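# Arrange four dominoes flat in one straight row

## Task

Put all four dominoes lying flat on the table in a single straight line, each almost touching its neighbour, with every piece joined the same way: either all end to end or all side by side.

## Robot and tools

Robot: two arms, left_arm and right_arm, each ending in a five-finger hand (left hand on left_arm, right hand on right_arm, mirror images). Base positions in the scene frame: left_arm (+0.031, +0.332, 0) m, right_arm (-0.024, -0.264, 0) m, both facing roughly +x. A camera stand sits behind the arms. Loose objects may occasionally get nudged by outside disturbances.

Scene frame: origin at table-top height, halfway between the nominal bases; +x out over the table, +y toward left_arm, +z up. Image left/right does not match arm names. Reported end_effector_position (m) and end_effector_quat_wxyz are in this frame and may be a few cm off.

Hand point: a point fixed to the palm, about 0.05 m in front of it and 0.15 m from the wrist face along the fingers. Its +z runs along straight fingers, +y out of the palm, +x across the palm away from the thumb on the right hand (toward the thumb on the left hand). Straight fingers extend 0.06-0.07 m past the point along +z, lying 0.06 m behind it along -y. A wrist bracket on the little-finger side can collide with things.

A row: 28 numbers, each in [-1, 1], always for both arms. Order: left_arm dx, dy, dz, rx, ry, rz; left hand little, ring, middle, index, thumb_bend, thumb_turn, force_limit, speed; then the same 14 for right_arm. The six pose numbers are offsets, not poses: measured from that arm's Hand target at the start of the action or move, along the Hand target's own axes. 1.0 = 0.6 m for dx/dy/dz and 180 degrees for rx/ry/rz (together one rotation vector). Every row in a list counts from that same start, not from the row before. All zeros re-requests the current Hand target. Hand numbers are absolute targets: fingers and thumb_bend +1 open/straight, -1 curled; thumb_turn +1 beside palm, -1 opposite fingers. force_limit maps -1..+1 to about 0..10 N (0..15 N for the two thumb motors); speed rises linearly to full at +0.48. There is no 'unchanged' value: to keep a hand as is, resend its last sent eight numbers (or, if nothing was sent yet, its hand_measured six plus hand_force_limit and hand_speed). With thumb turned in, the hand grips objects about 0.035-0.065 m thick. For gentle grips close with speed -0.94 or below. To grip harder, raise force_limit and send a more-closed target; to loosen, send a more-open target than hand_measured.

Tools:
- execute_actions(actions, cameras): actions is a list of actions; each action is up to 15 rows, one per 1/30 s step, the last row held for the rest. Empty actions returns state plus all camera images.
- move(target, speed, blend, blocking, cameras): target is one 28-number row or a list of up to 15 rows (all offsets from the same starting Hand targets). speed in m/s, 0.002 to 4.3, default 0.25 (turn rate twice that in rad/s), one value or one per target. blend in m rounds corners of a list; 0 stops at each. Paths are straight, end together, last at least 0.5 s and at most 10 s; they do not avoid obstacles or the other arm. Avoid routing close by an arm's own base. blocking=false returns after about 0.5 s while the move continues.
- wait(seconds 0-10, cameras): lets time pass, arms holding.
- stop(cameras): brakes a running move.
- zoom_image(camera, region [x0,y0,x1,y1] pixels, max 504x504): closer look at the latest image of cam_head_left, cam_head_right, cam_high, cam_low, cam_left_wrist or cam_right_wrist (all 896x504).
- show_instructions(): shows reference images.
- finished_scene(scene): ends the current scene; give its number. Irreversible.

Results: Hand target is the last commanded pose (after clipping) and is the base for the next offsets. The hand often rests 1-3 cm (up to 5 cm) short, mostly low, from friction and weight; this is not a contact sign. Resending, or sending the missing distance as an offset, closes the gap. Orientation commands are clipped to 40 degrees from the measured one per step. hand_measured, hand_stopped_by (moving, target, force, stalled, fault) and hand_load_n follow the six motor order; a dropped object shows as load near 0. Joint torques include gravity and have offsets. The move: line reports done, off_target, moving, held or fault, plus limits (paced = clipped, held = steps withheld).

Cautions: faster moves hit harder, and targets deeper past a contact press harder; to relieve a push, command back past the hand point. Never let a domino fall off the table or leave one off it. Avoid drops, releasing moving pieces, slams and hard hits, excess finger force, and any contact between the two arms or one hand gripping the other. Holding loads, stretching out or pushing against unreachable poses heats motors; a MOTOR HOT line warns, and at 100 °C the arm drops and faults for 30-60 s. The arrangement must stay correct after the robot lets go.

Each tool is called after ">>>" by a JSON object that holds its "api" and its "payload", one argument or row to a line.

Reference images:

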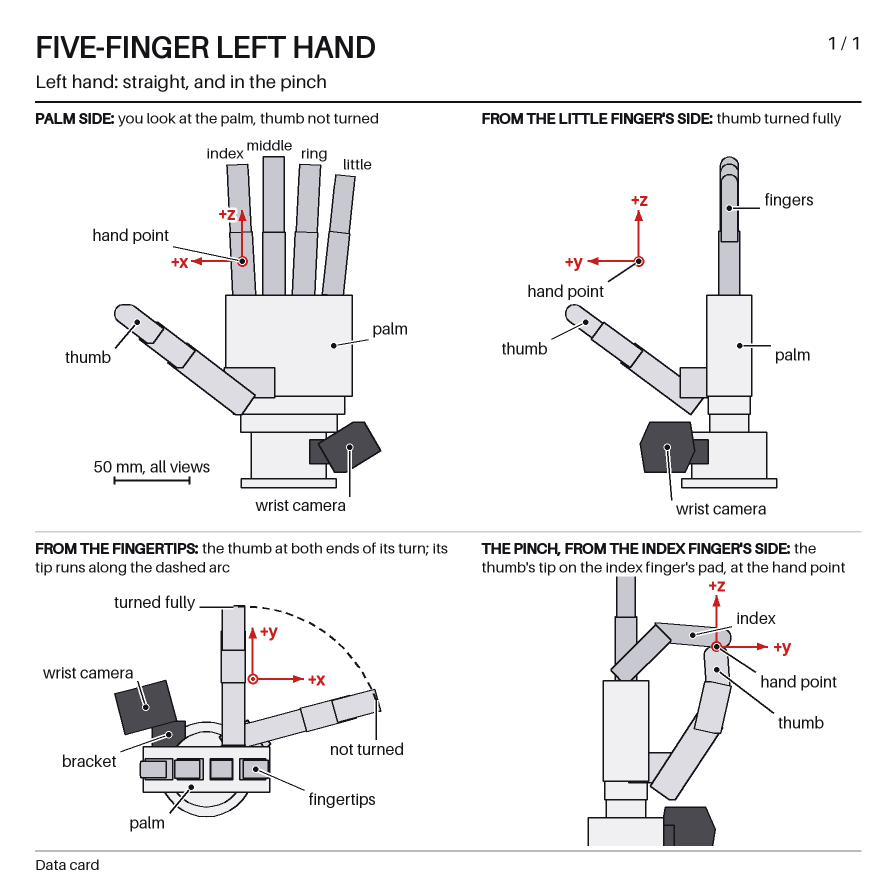

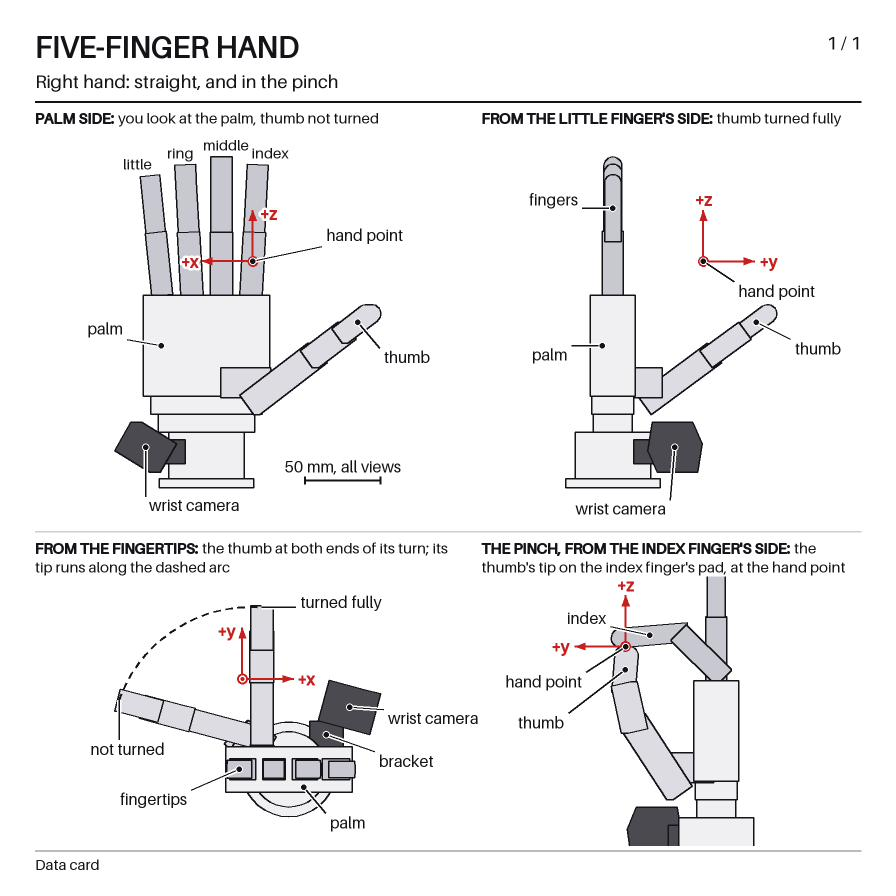

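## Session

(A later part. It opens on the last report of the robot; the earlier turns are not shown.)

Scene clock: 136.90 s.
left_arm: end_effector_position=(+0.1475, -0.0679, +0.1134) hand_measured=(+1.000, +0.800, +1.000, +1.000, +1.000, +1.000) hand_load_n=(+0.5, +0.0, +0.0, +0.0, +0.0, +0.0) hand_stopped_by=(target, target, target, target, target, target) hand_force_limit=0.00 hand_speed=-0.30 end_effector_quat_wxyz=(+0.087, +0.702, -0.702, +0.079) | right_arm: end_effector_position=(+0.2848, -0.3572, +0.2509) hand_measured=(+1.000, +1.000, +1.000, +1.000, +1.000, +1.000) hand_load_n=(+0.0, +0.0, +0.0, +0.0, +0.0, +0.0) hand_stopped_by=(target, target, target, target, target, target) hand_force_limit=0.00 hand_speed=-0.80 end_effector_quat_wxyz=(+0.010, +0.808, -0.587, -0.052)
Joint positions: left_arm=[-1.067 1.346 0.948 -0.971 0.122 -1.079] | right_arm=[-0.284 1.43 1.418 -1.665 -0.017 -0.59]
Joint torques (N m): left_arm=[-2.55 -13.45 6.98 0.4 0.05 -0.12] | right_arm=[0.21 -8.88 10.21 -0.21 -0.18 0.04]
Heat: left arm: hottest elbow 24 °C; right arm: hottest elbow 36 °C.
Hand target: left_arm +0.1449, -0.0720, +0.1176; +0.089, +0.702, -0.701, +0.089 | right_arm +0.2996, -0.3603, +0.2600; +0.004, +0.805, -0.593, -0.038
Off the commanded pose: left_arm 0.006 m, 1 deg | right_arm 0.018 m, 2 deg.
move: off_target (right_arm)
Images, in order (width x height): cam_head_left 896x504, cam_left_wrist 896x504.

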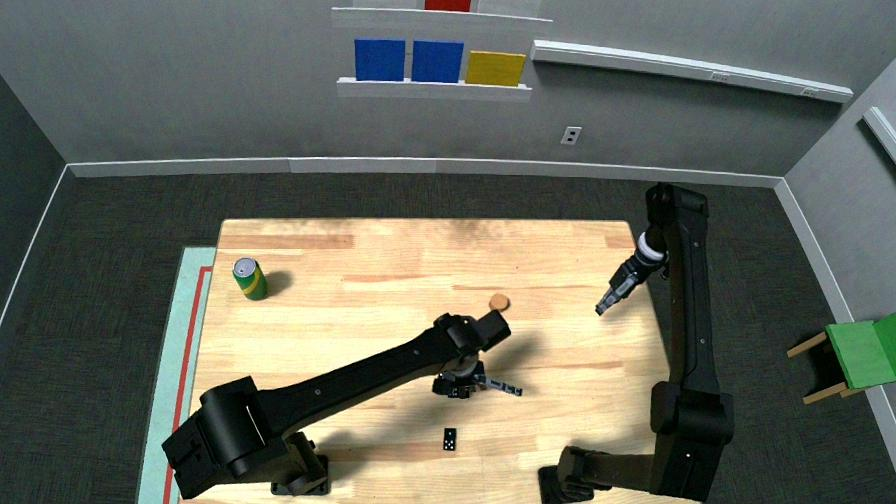

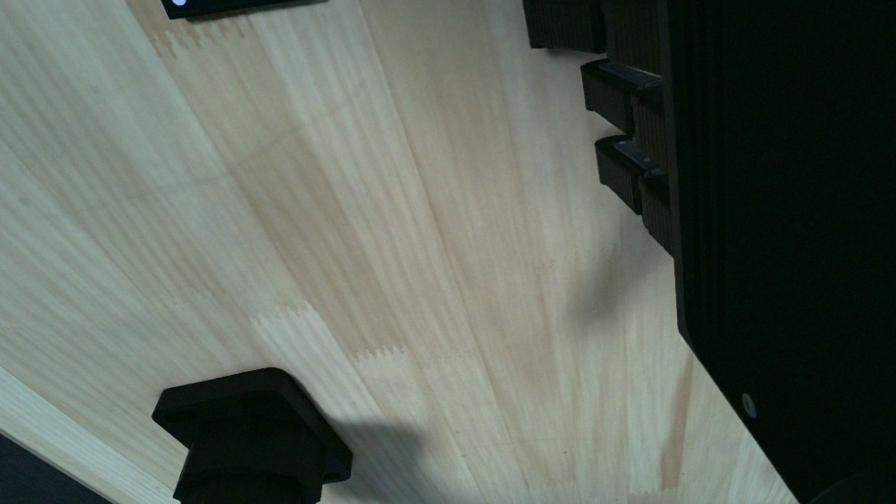

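>>> {"api": "move", "payload": {
  "target": [-0.025,0.0067,0.0047,0,0,0,1,0.8,1,1,1,1,0,-0.3,0,0,0,0,0,0,1,1,1,1,1,1,0,-0.8],
  "speed": 0.1,
  "cameras": ["cam_left_wrist","cam_head_left"]
}}

>>> {"api": "zoom_image", "payload": {
  "camera": "cam_head_left",
  "region": [425, 350, 495, 420]
}}

Scene clock: 146.37 s.
left_arm: end_effector_position=(+0.1405, -0.0555, +0.1071) hand_measured=(+1.000, +0.800, +1.000, +1.000, +1.000, +1.000) hand_load_n=(+0.0, +0.0, +0.0, +0.0, +0.0, -0.5) hand_stopped_by=(target, target, target, target, target, target) hand_force_limit=0.00 hand_speed=-0.30 end_effector_quat_wxyz=(+0.087, +0.702, -0.702, +0.079) | right_arm: end_effector_position=(+0.2848, -0.3572, +0.2509) hand_measured=(+1.000, +1.000, +1.000, +1.000, +1.000, +1.000) hand_load_n=(+0.0, +0.0, +0.0, +0.0, +0.0, +0.0) hand_stopped_by=(target, target, target, target, target, target) hand_force_limit=0.00 hand_speed=-0.80 end_effector_quat_wxyz=(+0.010, +0.808, -0.587, -0.052)
Joint positions: left_arm=[-1.067 1.316 0.902 -0.956 0.122 -1.08] | right_arm=[-0.284 1.43 1.418 -1.665 -0.017 -0.59]
Joint torques (N m): left_arm=[-1.96 -12.51 6.84 0.34 0.11 0.02] | right_arm=[-0.03 -9 10.13 -0.25 -0.16 0.05]
Heat: left arm: hottest elbow 23 °C; right arm: hottest elbow 37 °C.
Hand target: left_arm +0.1407, -0.0582, +0.1110; +0.089, +0.701, -0.702, +0.089 | right_arm +0.2996, -0.3603, +0.2600; +0.004, +0.805, -0.593, -0.038
Off the commanded pose: left_arm 0.005 m, 1 deg | right_arm 0.018 m, 2 deg.
move: off_target (right_arm)
Images, in order (width x height): cam_head_left 896x504, cam_left_wrist 896x504.

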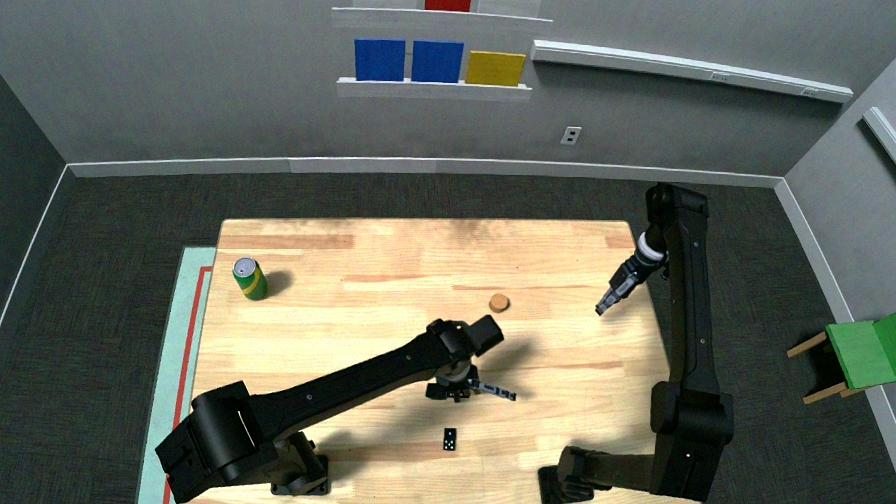

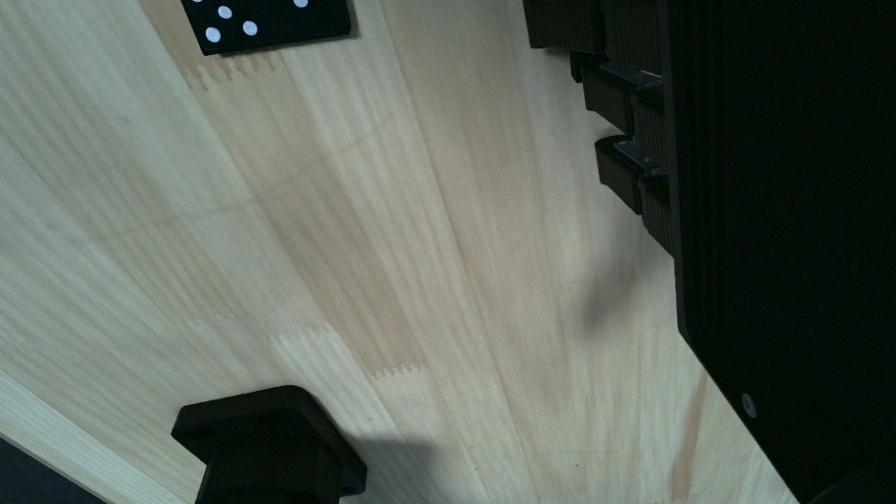

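Scaled by 7.200 from the camera's 896x504 image, which has a finer 1280x720 frame.

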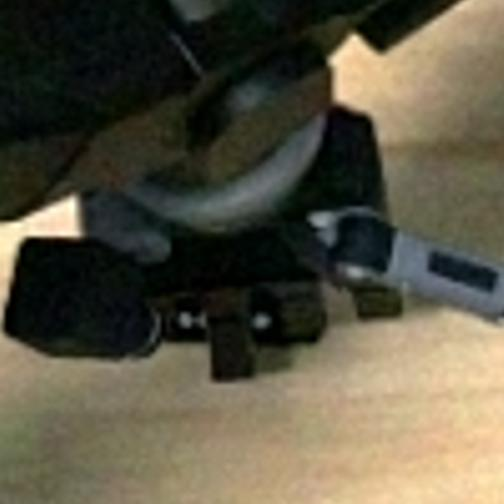

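>>> {"api": "move", "payload": {
  "target": [
    [-0.0097,-0.0167,-0.0025,0,0,0,1,0.8,1,1,1,1,0,-0.3,0,0,0,0,0,0,1,1,1,1,1,1,0,-0.8],
    [-0.0235,-0.0167,0.0507,0,0,0,1,0.8,1,1,1,1,0,-0.3,0,0,0,0,0,0,1,1,1,1,1,1,0,-0.8]
  ],
  "speed": [0.1,0.08],
  "cameras": ["cam_left_wrist","cam_head_left"]
}}

>>> {"api": "zoom_image", "payload": {
  "camera": "cam_left_wrist",
  "region": [440, 0, 700, 200]
}}

>>> {"api": "zoom_image", "payload": {
  "camera": "cam_head_left",
  "region": [425, 350, 495, 420]
}}

Scene clock: 153.50 s.
left_arm: end_effector_position=(+0.1475, -0.0553, +0.0915) hand_measured=(+1.000, +0.800, +1.000, +1.000, +1.000, +1.000) hand_load_n=(+0.0, +0.0, -0.5, +0.0, +0.0, +0.0) hand_stopped_by=(target, target, target, target, target, target) hand_force_limit=0.00 hand_speed=-0.30 end_effector_quat_wxyz=(+0.093, +0.700, -0.701, +0.098) | right_arm: end_effector_position=(+0.2848, -0.3572, +0.2509) hand_measured=(+1.000, +1.000, +1.000, +1.000, +1.000, +1.000) hand_load_n=(+0.0, +0.0, +0.0, +0.0, +0.0, +0.0) hand_stopped_by=(target, target, target, target, target, target) hand_force_limit=0.00 hand_speed=-0.80 end_effector_quat_wxyz=(+0.010, +0.808, -0.587, -0.052)
Joint positions: left_arm=[-1.049 1.319 0.853 -0.865 0.127 -1.064] | right_arm=[-0.284 1.43 1.418 -1.665 -0.017 -0.59]
Joint torques (N m): left_arm=[-0.5 -8.82 6.23 0.54 0.21 0.2] | right_arm=[0.15 -8.94 10.14 -0.21 -0.18 0.04]
Heat: left arm: hottest elbow 24 °C; right arm: hottest elbow 37 °C.
Hand target: left_arm +0.1508, -0.0521, +0.0781; +0.089, +0.702, -0.701, +0.089 | right_arm +0.2996, -0.3603, +0.2600; +0.004, +0.805, -0.593, -0.038
Off the commanded pose: left_arm 0.014 m, 1 deg | right_arm 0.018 m, 2 deg.
move: off_target (left_arm, right_arm)
Images, in order (width x height): cam_head_left 896x504, cam_left_wrist 896x504.

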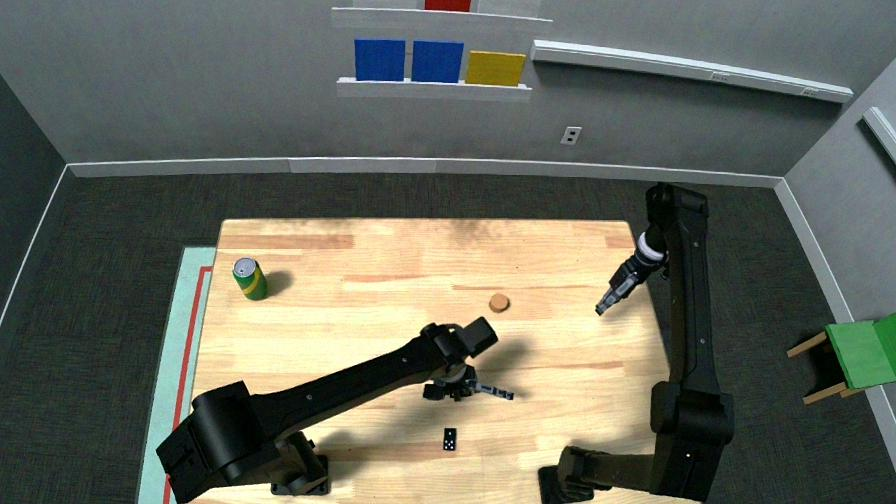

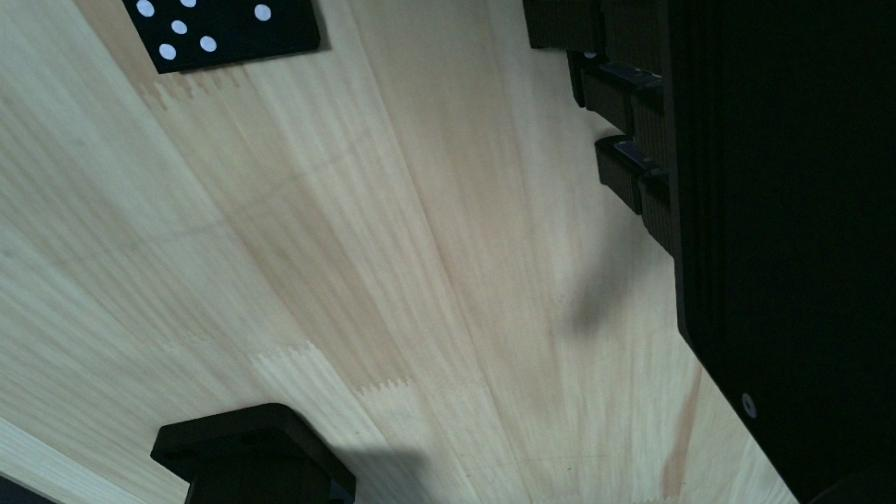

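Scaled by 1.938 from the camera's 896x504 image, which has a finer 1280x720 frame.

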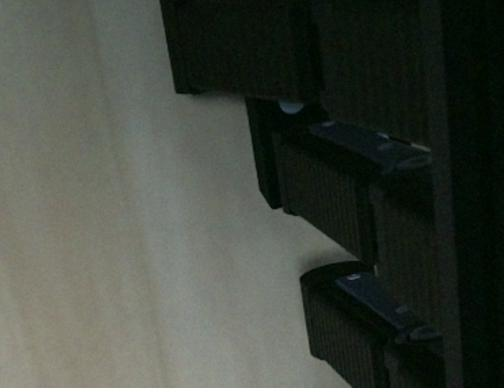

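Scaled by 7.200 from the camera's 896x504 image, which has a finer 1280x720 frame.

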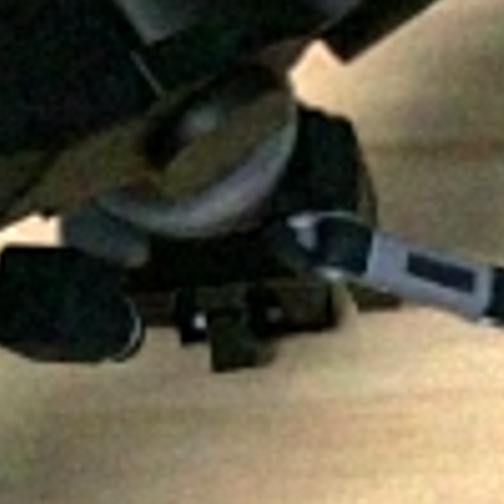

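>>> {"api": "move", "payload": {
  "target": [
    [0.0063,0,-0.0242,0,0,0,1,1,1,1,1,1,0,-0.3,0,0,0,0,0,0,1,1,1,1,1,1,0,-0.8],
    [0,0,0,0,0,0,1,1,1,1,1,1,0,-0.3,0,0,0,0,0,0,1,1,1,1,1,1,0,-0.8],
    [0.0084,0.0173,0.0022,-0.021,0,0.0807,1,1,1,1,1,1,0,-0.3,0,0,0,0,0,0,1,1,1,1,1,1,0,-0.8],
    [-0.0358,-0.0082,-0.0093,-0.063,0,0.242,1,1,1,1,1,1,0,-0.3,0,0,0,0,0,0,1,1,1,1,1,1,0,-0.8],
    [-0.087,-0.0782,-0.0226,-0.112,0,0.4302,1,1,1,1,1,1,0,-0.3,0,0,0,0,0,0,1,1,1,1,1,1,0,-0.8],
    [-0.1228,-0.1178,-0.032,-0.126,0,0.484,1,1,1,1,1,1,0,-0.3,0,0,0,0,0,0,1,1,1,1,1,1,0,-0.8]
  ],
  "speed": [0.08,0.08,0.08,0.1,0.1,0.08],
  "blend": [0,0,0.004,0.008,0.008,0],
  "cameras": ["cam_left_wrist","cam_head_left"]
}}

>>> {"api": "zoom_image", "payload": {
  "camera": "cam_head_left",
  "region": [410, 340, 490, 420]
}}

Scene clock: 182.53 s.
left_arm: end_effector_position=(+0.2091, +0.0184, +0.0887) hand_measured=(+1.000, +1.000, +1.000, +1.000, +1.000, +1.000) hand_load_n=(+0.5, +0.0, +0.5, +0.0, +0.0, +0.0) hand_stopped_by=(target, target, target, target, target, target) hand_force_limit=0.00 hand_speed=-0.30 end_effector_quat_wxyz=(-0.124, -0.004, +0.992, -0.017) | right_arm: end_effector_position=(+0.2848, -0.3572, +0.2509) hand_measured=(+1.000, +1.000, +1.000, +1.000, +1.000, +1.000) hand_load_n=(+0.0, +0.5, +0.0, +0.5, -0.5, +0.0) hand_stopped_by=(target, target, target, target, target, target) hand_force_limit=0.00 hand_speed=-0.80 end_effector_quat_wxyz=(+0.010, +0.808, -0.587, -0.052)
Joint positions: left_arm=[-0.96 1.623 1.189 -1.252 0.223 0.615] | right_arm=[-0.284 1.43 1.418 -1.665 -0.017 -0.59]
Joint torques (N m): left_arm=[0.09 -12.69 7.64 -1.22 -0.48 0.22] | right_arm=[0.21 -8.82 10.18 -0.2 -0.18 0.04]
Heat: left arm: hottest elbow 23 °C; right arm: hottest elbow 37 °C.
Hand target: left_arm +0.2192, +0.0219, +0.0782; -0.127, -0.008, +0.992, +0.000 (not the last commanded pose) | right_arm +0.2996, -0.3603, +0.2600; +0.004, +0.805, -0.593, -0.038
Off the commanded pose: left_arm 0.017 m, 2 deg | right_arm 0.018 m, 2 deg.
move: off_target (left_arm, right_arm; path cut at 10 s); path passed 5 of 6 targets
Images, in order (width x height): cam_head_left 896x504, cam_left_wrist 896x504.

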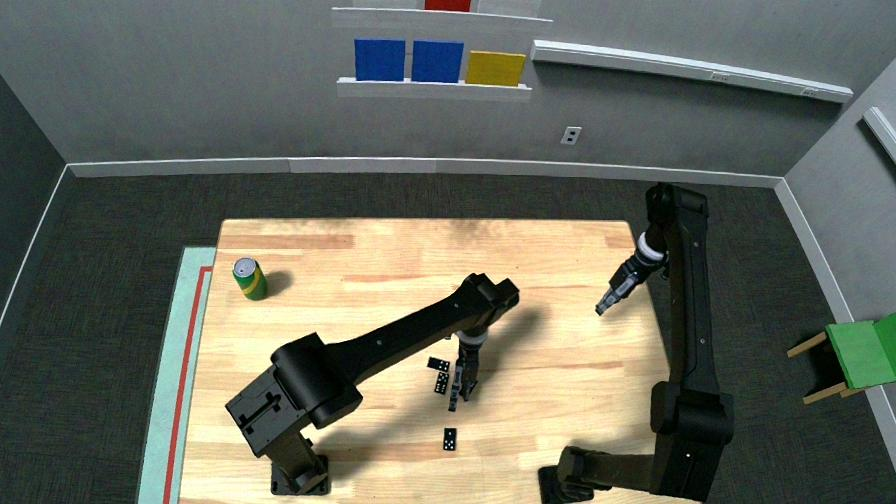

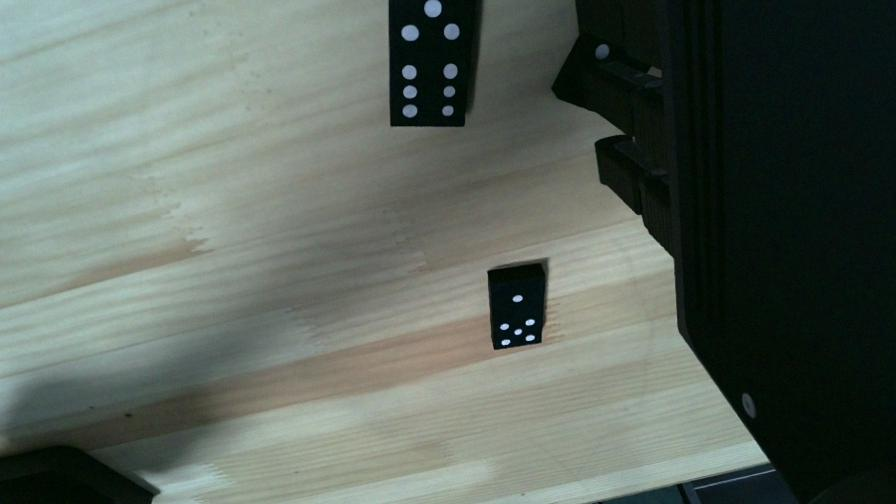

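Scaled by 6.300 from the camera's 896x504 image, which has a finer 1280x720 frame.

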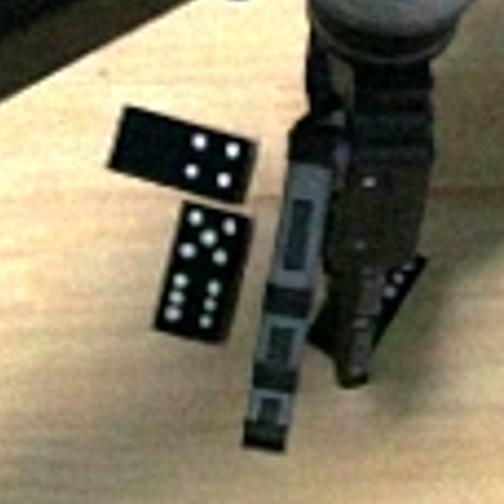

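>>> {"api": "move", "payload": {
  "target": [
    [0.021,0,-0.0807,0,0,0,1,1,1,1,1,1,0,-0.3,0,0,0,0,0,0,1,1,1,1,1,1,0,-0.8],
    [0.021,0.2,-0.0807,0,0,0,1,1,1,1,1,1,0,-0.3,0,0,0,0,0,0,1,1,1,1,1,1,0,-0.8]
  ],
  "speed": [0.2,0.35],
  "blend": [0.02,0],
  "cameras": ["cam_head_left","cam_left_wrist"]
}}

>>> {"api": "zoom_image", "payload": {
  "camera": "cam_head_left",
  "region": [410, 340, 490, 420]
}}

Scene clock: 190.03 s.
left_arm: end_effector_position=(+0.2167, +0.1367, +0.1263) hand_measured=(+1.000, +1.000, +1.000, +1.000, +1.000, +1.000) hand_load_n=(+0.0, +0.0, +0.0, +0.5, +0.0, +0.0) hand_stopped_by=(target, target, target, target, target, target) hand_force_limit=0.00 hand_speed=-0.30 end_effector_quat_wxyz=(-0.126, -0.008, +0.992, -0.001) | right_arm: end_effector_position=(+0.2848, -0.3572, +0.2509) hand_measured=(+1.000, +1.000, +1.000, +1.000, +1.000, +1.000) hand_load_n=(+0.0, +0.0, +0.0, +0.0, +0.0, +0.0) hand_stopped_by=(target, target, target, target, target, target) hand_force_limit=0.00 hand_speed=-0.80 end_effector_quat_wxyz=(+0.010, +0.808, -0.587, -0.052)
Joint positions: left_arm=[-0.764 1.398 1.034 -1.388 0.176 0.807] | right_arm=[-0.284 1.43 1.418 -1.665 -0.017 -0.59]
Joint torques (N m): left_arm=[-0.91 -12.63 6.5 -1.62 0.11 0.19] | right_arm=[-0.15 -9.05 10.21 -0.2 -0.16 0.05]
Heat: left arm: hottest elbow 23 °C; right arm: hottest elbow 37 °C.
Hand target: left_arm +0.2174, +0.1419, +0.1284; -0.127, -0.008, +0.992, +0.000 | right_arm +0.2996, -0.3603, +0.2600; +0.004, +0.805, -0.593, -0.038
Off the commanded pose: left_arm 0.006 m, 0 deg | right_arm 0.018 m, 2 deg.
move: off_target (right_arm)
Images, in order (width x height): cam_head_left 896x504, cam_left_wrist 896x504.

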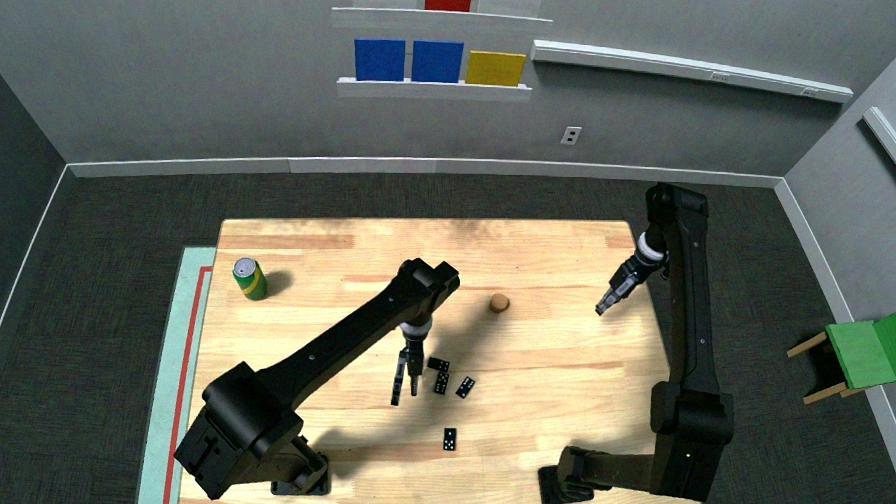

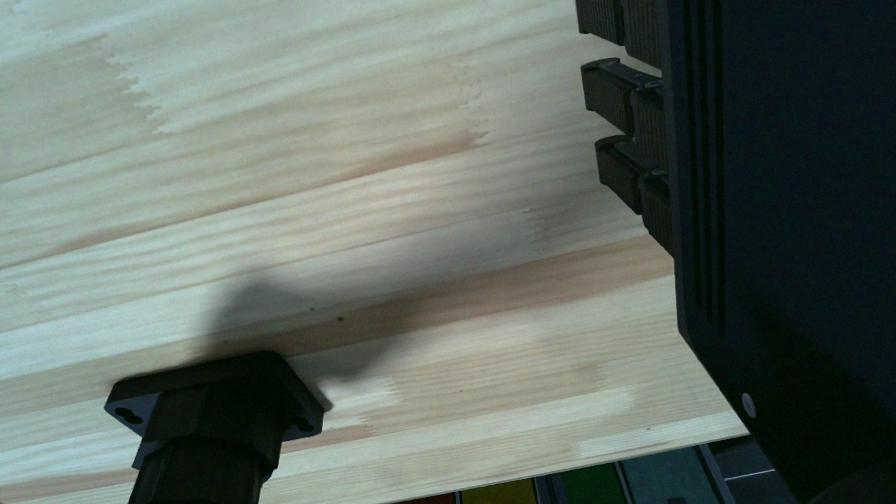

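Scaled by 6.300 from the camera's 896x504 image, which has a finer 1280x720 frame.

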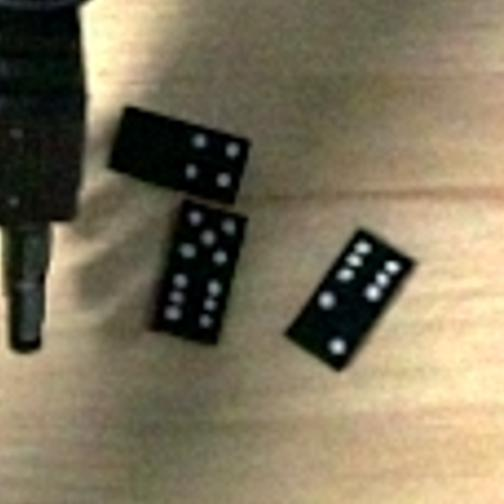

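>>> {"api": "move", "payload": {
  "target": [-0.0152,-0.232,0.0243,0.1036,0,-0.398,1,0.8,1,1,1,1,0,-0.3,0,0,0,0,0,0,1,1,1,1,1,1,0,-0.8],
  "speed": 0.3,
  "cameras": ["cam_left_wrist","cam_head_left"]
}}

>>> {"api": "zoom_image", "payload": {
  "camera": "cam_left_wrist",
  "region": [440, 0, 700, 200]
}}

Scene clock: 211.47 s.
left_arm: end_effector_position=(+0.2269, +0.0075, +0.1087) hand_measured=(+1.000, +0.800, +1.000, +1.000, +1.000, +1.000) hand_load_n=(+0.0, +0.0, +0.0, +0.0, +0.0, +0.0) hand_stopped_by=(target, target, target, target, target, target) hand_force_limit=0.00 hand_speed=-0.30 end_effector_quat_wxyz=(-0.103, -0.605, +0.787, -0.068) | right_arm: end_effector_position=(+0.2848, -0.3572, +0.2509) hand_measured=(+1.000, +1.000, +1.000, +1.000, +1.000, +1.000) hand_load_n=(+0.0, +0.0, +0.0, +0.0, -0.5, +0.0) hand_stopped_by=(target, target, target, target, target, target) hand_force_limit=0.00 hand_speed=-0.80 end_effector_quat_wxyz=(+0.010, +0.808, -0.587, -0.052)
Joint positions: left_arm=[-0.765 1.406 0.993 -1.053 0.224 -0.516] | right_arm=[-0.284 1.43 1.418 -1.665 -0.017 -0.59]
Joint torques (N m): left_arm=[-2.55 -14.04 6.76 0.09 0.14 -0.1] | right_arm=[-0.15 -8.88 10.13 -0.25 -0.18 0.03]
Heat: left arm: hottest elbow 23 °C; right arm: hottest elbow 38 °C.
Hand target: left_arm +0.2247, +0.0028, +0.1117; -0.101, -0.603, +0.787, -0.076 | right_arm +0.2996, -0.3603, +0.2600; +0.004, +0.805, -0.593, -0.038
Off the commanded pose: left_arm 0.006 m, 1 deg | right_arm 0.018 m, 2 deg.
move: off_target (right_arm)
Images, in order (width x height): cam_head_left 896x504, cam_left_wrist 896x504.

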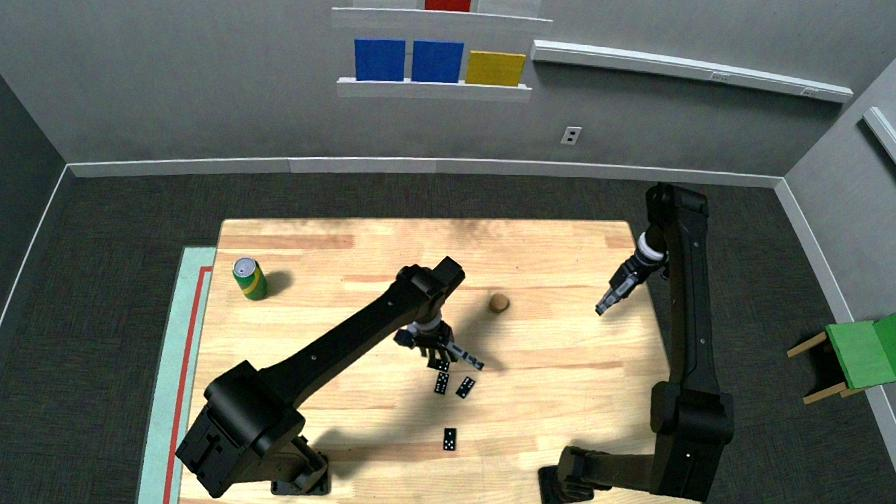

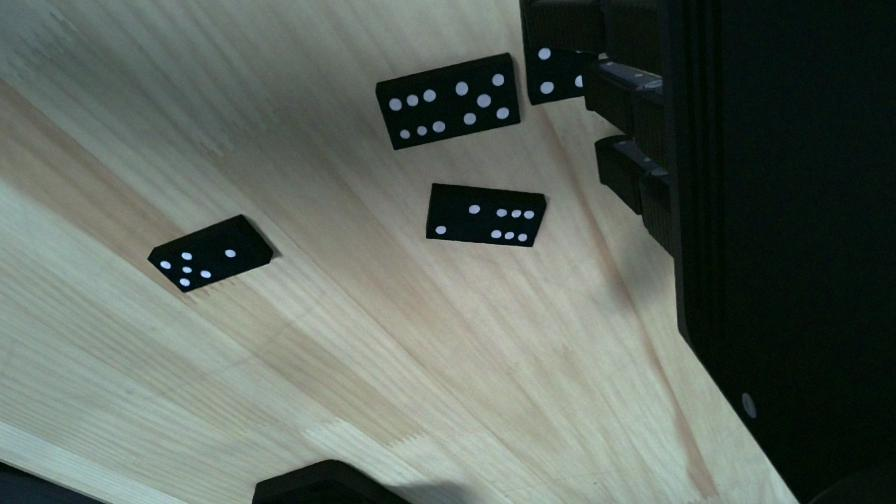

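Scaled by 1.938 from the camera's 896x504 image, which has a finer 1280x720 frame.

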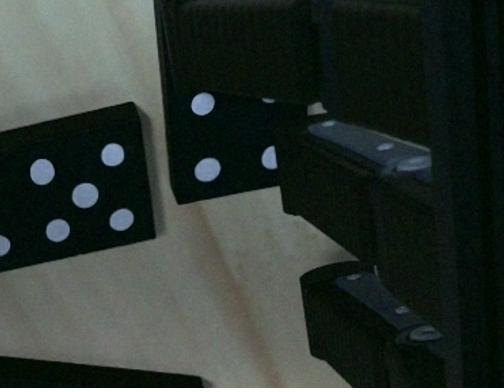

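>>> {"api": "move", "payload": {
  "target": [0.0123,0.005,0.0187,0,0,0,1,0.8,1,1,1,1,0,-0.3,0,0,0,0,0,0,1,1,1,1,1,1,0,-0.8],
  "speed": 0.1,
  "cameras": ["cam_left_wrist"]
}}

>>> {"api": "zoom_image", "payload": {
  "camera": "cam_left_wrist",
  "region": [440, 0, 700, 200]
}}

Scene clock: 222.97 s.
left_arm: end_effector_position=(+0.2216, -0.0018, +0.1051) hand_measured=(+1.000, +0.800, +1.000, +1.000, +1.000, +1.000) hand_load_n=(+0.0, +0.0, +0.0, +0.0, +0.0, +0.0) hand_stopped_by=(target, target, target, target, target, target) hand_force_limit=0.00 hand_speed=-0.30 end_effector_quat_wxyz=(-0.101, -0.603, +0.787, -0.075) | right_arm: end_effector_position=(+0.2848, -0.3572, +0.2509) hand_measured=(+1.000, +1.000, +1.000, +1.000, +1.000, +1.000) hand_load_n=(+0.0, +0.5, +0.0, +0.0, -0.5, +0.0) hand_stopped_by=(target, target, target, target, target, target) hand_force_limit=0.00 hand_speed=-0.80 end_effector_quat_wxyz=(+0.010, +0.808, -0.587, -0.052)
Joint positions: left_arm=[-0.792 1.406 0.984 -1.022 0.22 -0.543] | right_arm=[-0.284 1.43 1.418 -1.665 -0.017 -0.59]
Joint torques (N m): left_arm=[-2.49 -12.75 6.75 0.05 0.1 -0.11] | right_arm=[-0.09 -9 10.15 -0.27 -0.19 0.03]
Heat: left arm: hottest elbow 23 °C; right arm: hottest elbow 38 °C.
Hand target: left_arm +0.2193, -0.0061, +0.1028; -0.100, -0.603, +0.787, -0.076 | right_arm +0.2996, -0.3603, +0.2600; +0.004, +0.805, -0.593, -0.038
Off the commanded pose: left_arm 0.005 m, 0 deg | right_arm 0.018 m, 2 deg.
move: off_target (right_arm)
Images, in order (width x height): cam_left_wrist 896x504.

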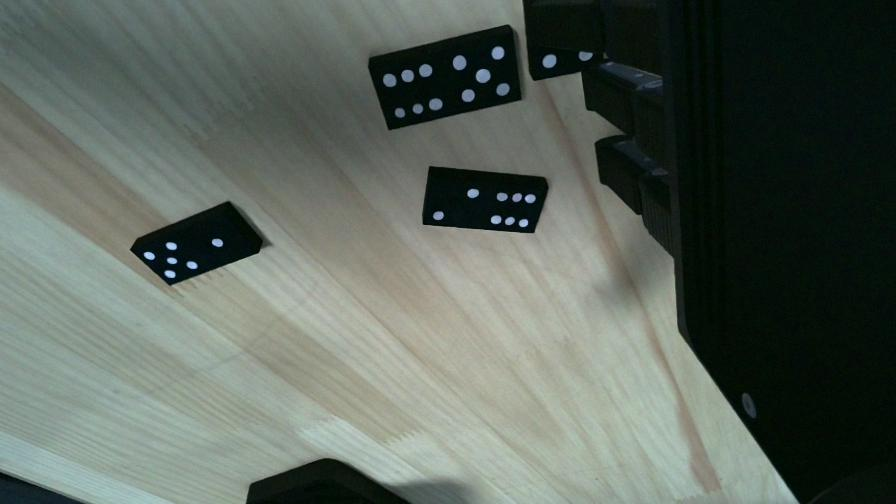

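Scaled by 1.938 from the camera's 896x504 image, which has a finer 1280x720 frame.

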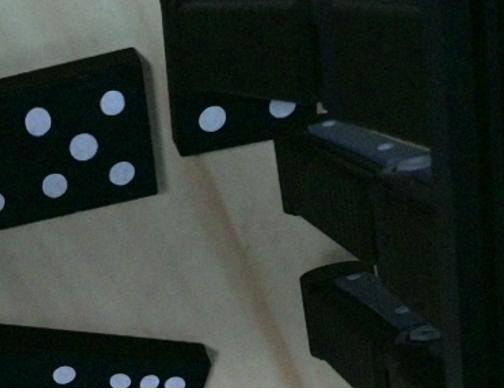

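>>> {"api": "move", "payload": {
  "target": [
    [-0.0104,0,0.04,0,0,0,1,0.8,1,1,1,1,0,-0.3,0,0,0,0,0,0,1,1,1,1,1,1,0,-0.8],
    [-0.0874,0.0127,0.02,-0.0112,0,0.043,1,0.8,1,1,1,1,0,-0.3,0,0,0,0,0,0,1,1,1,1,1,1,0,-0.8],
    [-0.1661,0.0252,-0.0005,-0.0602,0,0.2312,1,0.8,1,1,1,1,0,-0.3,0,0,0,0,0,0,1,1,1,1,1,1,0,-0.8],
    [-0.2163,0.0047,-0.0137,-0.1092,0,0.4195,1,0.8,1,1,1,1,0,-0.3,0,0,0,0,0,0,1,1,1,1,1,1,0,-0.8],
    [-0.1859,0.0367,-0.0057,-0.1232,0,0.4732,1,0.8,1,1,1,1,0,-0.3,0,0,0,0,0,0,1,1,1,1,1,1,0,-0.8]
  ],
  "speed": [0.08,0.1,0.12,0.12,0.12],
  "blend": [0,0.006,0.006,0.006,0],
  "cameras": ["cam_left_wrist","cam_head_left"]
}}

>>> {"api": "zoom_image", "payload": {
  "camera": "cam_head_left",
  "region": [410, 340, 490, 420]
}}

Scene clock: 245.03 s.
left_arm: end_effector_position=(+0.2334, +0.1022, +0.0883) hand_measured=(+1.000, +0.800, +1.000, +1.000, +1.000, +1.000) hand_load_n=(+0.0, +0.0, -0.5, +0.0, +0.0, +0.0) hand_stopped_by=(target, target, target, target, target, target) hand_force_limit=0.00 hand_speed=-0.30 end_effector_quat_wxyz=(-0.111, +0.101, +0.989, -0.001) | right_arm: end_effector_position=(+0.2848, -0.3572, +0.2509) hand_measured=(+1.000, +1.000, +1.000, +1.000, +1.000, +1.000) hand_load_n=(+0.0, +0.0, +0.0, +0.0, +0.0, +0.0) hand_stopped_by=(target, target, target, target, target, target) hand_force_limit=0.00 hand_speed=-0.80 end_effector_quat_wxyz=(+0.010, +0.808, -0.587, -0.052)
Joint positions: left_arm=[-0.85 1.509 1.056 -1.281 0.152 0.937] | right_arm=[-0.284 1.43 1.418 -1.665 -0.017 -0.59]
Joint torques (N m): left_arm=[-3.19 -10.93 5.6 -1.29 0.09 0.18] | right_arm=[0.21 -9 10.17 -0.24 -0.17 0.06]
Heat: left arm: hottest elbow 23 °C; right arm: hottest elbow 38 °C.
Hand target: left_arm +0.2263, +0.1049, +0.0782; -0.127, +0.113, +0.985, +0.015 | right_arm +0.2996, -0.3603, +0.2600; +0.004, +0.805, -0.593, -0.038
Off the commanded pose: left_arm 0.013 m, 3 deg | right_arm 0.018 m, 2 deg.
move: off_target (left_arm, right_arm)
Images, in order (width x height): cam_head_left 896x504, cam_left_wrist 896x504.

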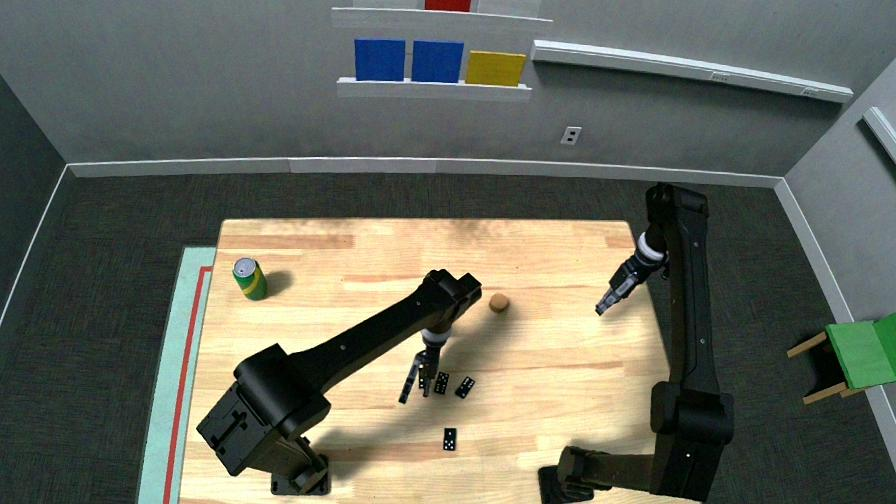

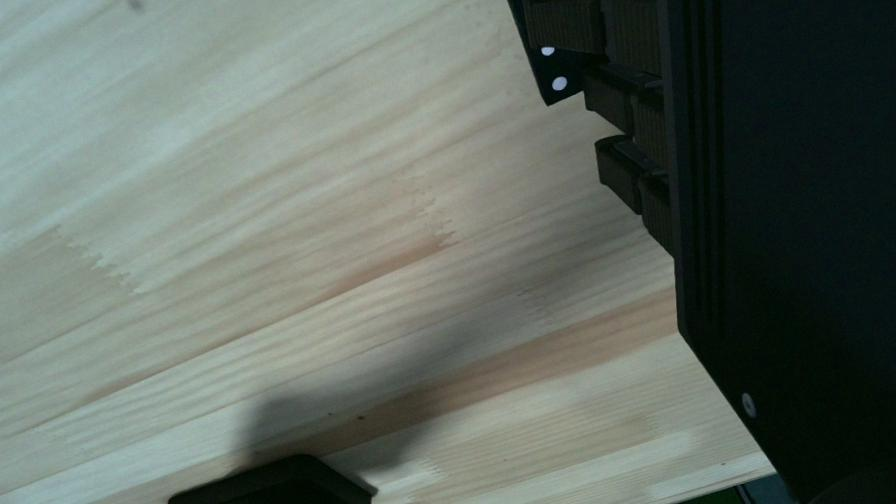

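Scaled by 6.300 from the camera's 896x504 image, which has a finer 1280x720 frame.

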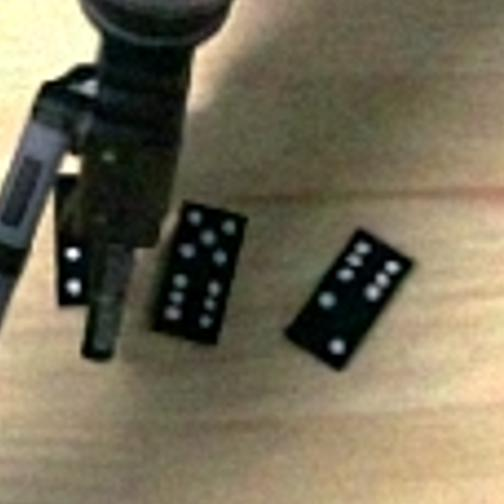

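>>> {"api": "move", "payload": {
  "target": [
    [-0.0234,-0.003,-0.0061,-0.0224,0,0.086,1,0.8,1,1,1,1,0,-0.3,0,0,0,0,0,0,1,1,1,1,1,1,0,-0.8],
    [-0.0066,-0.003,-0.0706,-0.0224,0,0.086,1,0.8,1,1,1,1,0,-0.3,0,0,0,0,0,0,1,1,1,1,1,1,0,-0.8],
    [-0.0319,-0.1597,-0.06,-0.0238,0,0.0914,1,0.8,1,1,1,1,0,-0.3,0,0,0,0,0,0,1,1,1,1,1,1,0,-0.8]
  ],
  "speed": [0.1,0.15,0.25],
  "blend": [0,0.01,0],
  "cameras": ["cam_left_wrist","cam_head_left"]
}}

>>> {"api": "zoom_image", "payload": {
  "camera": "cam_head_left",
  "region": [410, 340, 490, 420]
}}

>>> {"api": "zoom_image", "payload": {
  "camera": "cam_left_wrist",
  "region": [440, 0, 700, 200]
}}

Scene clock: 260.43 s.
left_arm: end_effector_position=(+0.2288, +0.0156, +0.1039) hand_measured=(+1.000, +0.800, +1.000, +1.000, +1.000, +1.000) hand_load_n=(+0.0, +0.0, +0.0, +0.0, +0.0, +0.0) hand_stopped_by=(target, target, target, target, target, target) hand_force_limit=0.00 hand_speed=-0.30 end_effector_quat_wxyz=(-0.126, +0.261, +0.956, +0.036) | right_arm: end_effector_position=(+0.2848, -0.3572, +0.2509) hand_measured=(+1.000, +1.000, +1.000, +1.000, +1.000, +1.000) hand_load_n=(+0.0, +0.0, +0.0, +0.0, +0.0, +0.0) hand_stopped_by=(target, target, target, target, target, target) hand_force_limit=0.00 hand_speed=-0.80 end_effector_quat_wxyz=(+0.010, +0.808, -0.587, -0.052)
Joint positions: left_arm=[-1.047 1.693 1.309 -1.419 0.126 1.071] | right_arm=[-0.284 1.43 1.418 -1.665 -0.017 -0.59]
Joint torques (N m): left_arm=[-1.96 -15.79 9.13 -1.55 0.11 -0.06] | right_arm=[-0.09 -8.94 10.15 -0.23 -0.18 0.04]
Heat: left arm: hottest elbow 23 °C; right arm: hottest elbow 38 °C.
Hand target: left_arm +0.2315, +0.0053, +0.1080; -0.123, +0.257, +0.958, +0.034 | right_arm +0.2996, -0.3603, +0.2600; +0.004, +0.805, -0.593, -0.038
Off the commanded pose: left_arm 0.011 m, 1 deg | right_arm 0.018 m, 2 deg.
move: off_target (left_arm, right_arm)
Images, in order (width x height): cam_head_left 896x504, cam_left_wrist 896x504.

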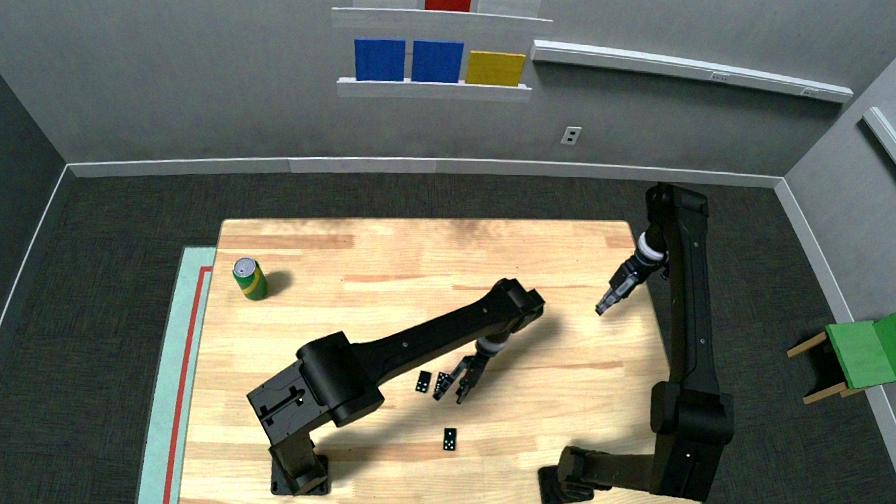

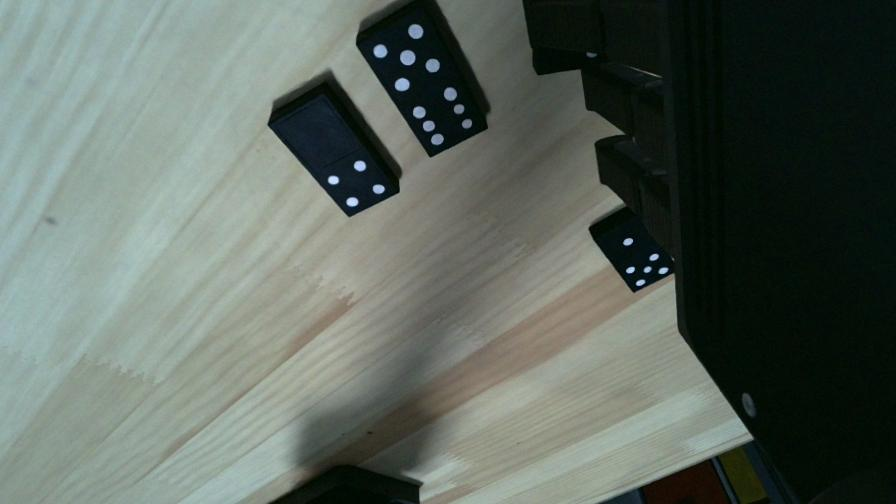

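Scaled by 6.300 from the camera's 896x504 image, which has a finer 1280x720 frame.

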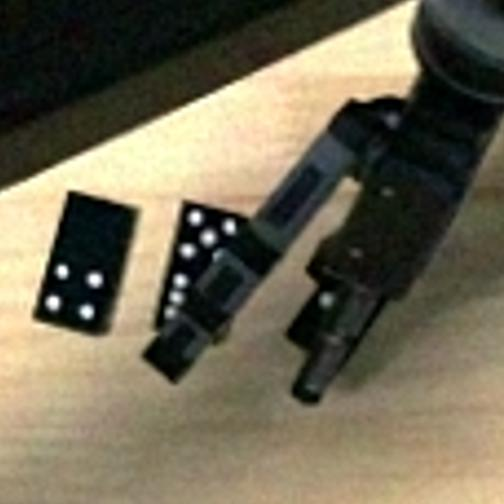

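Scaled by 1.938 from the camera's 896x504 image, which has a finer 1280x720 frame.

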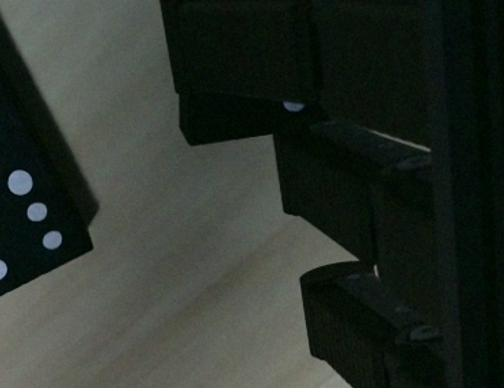

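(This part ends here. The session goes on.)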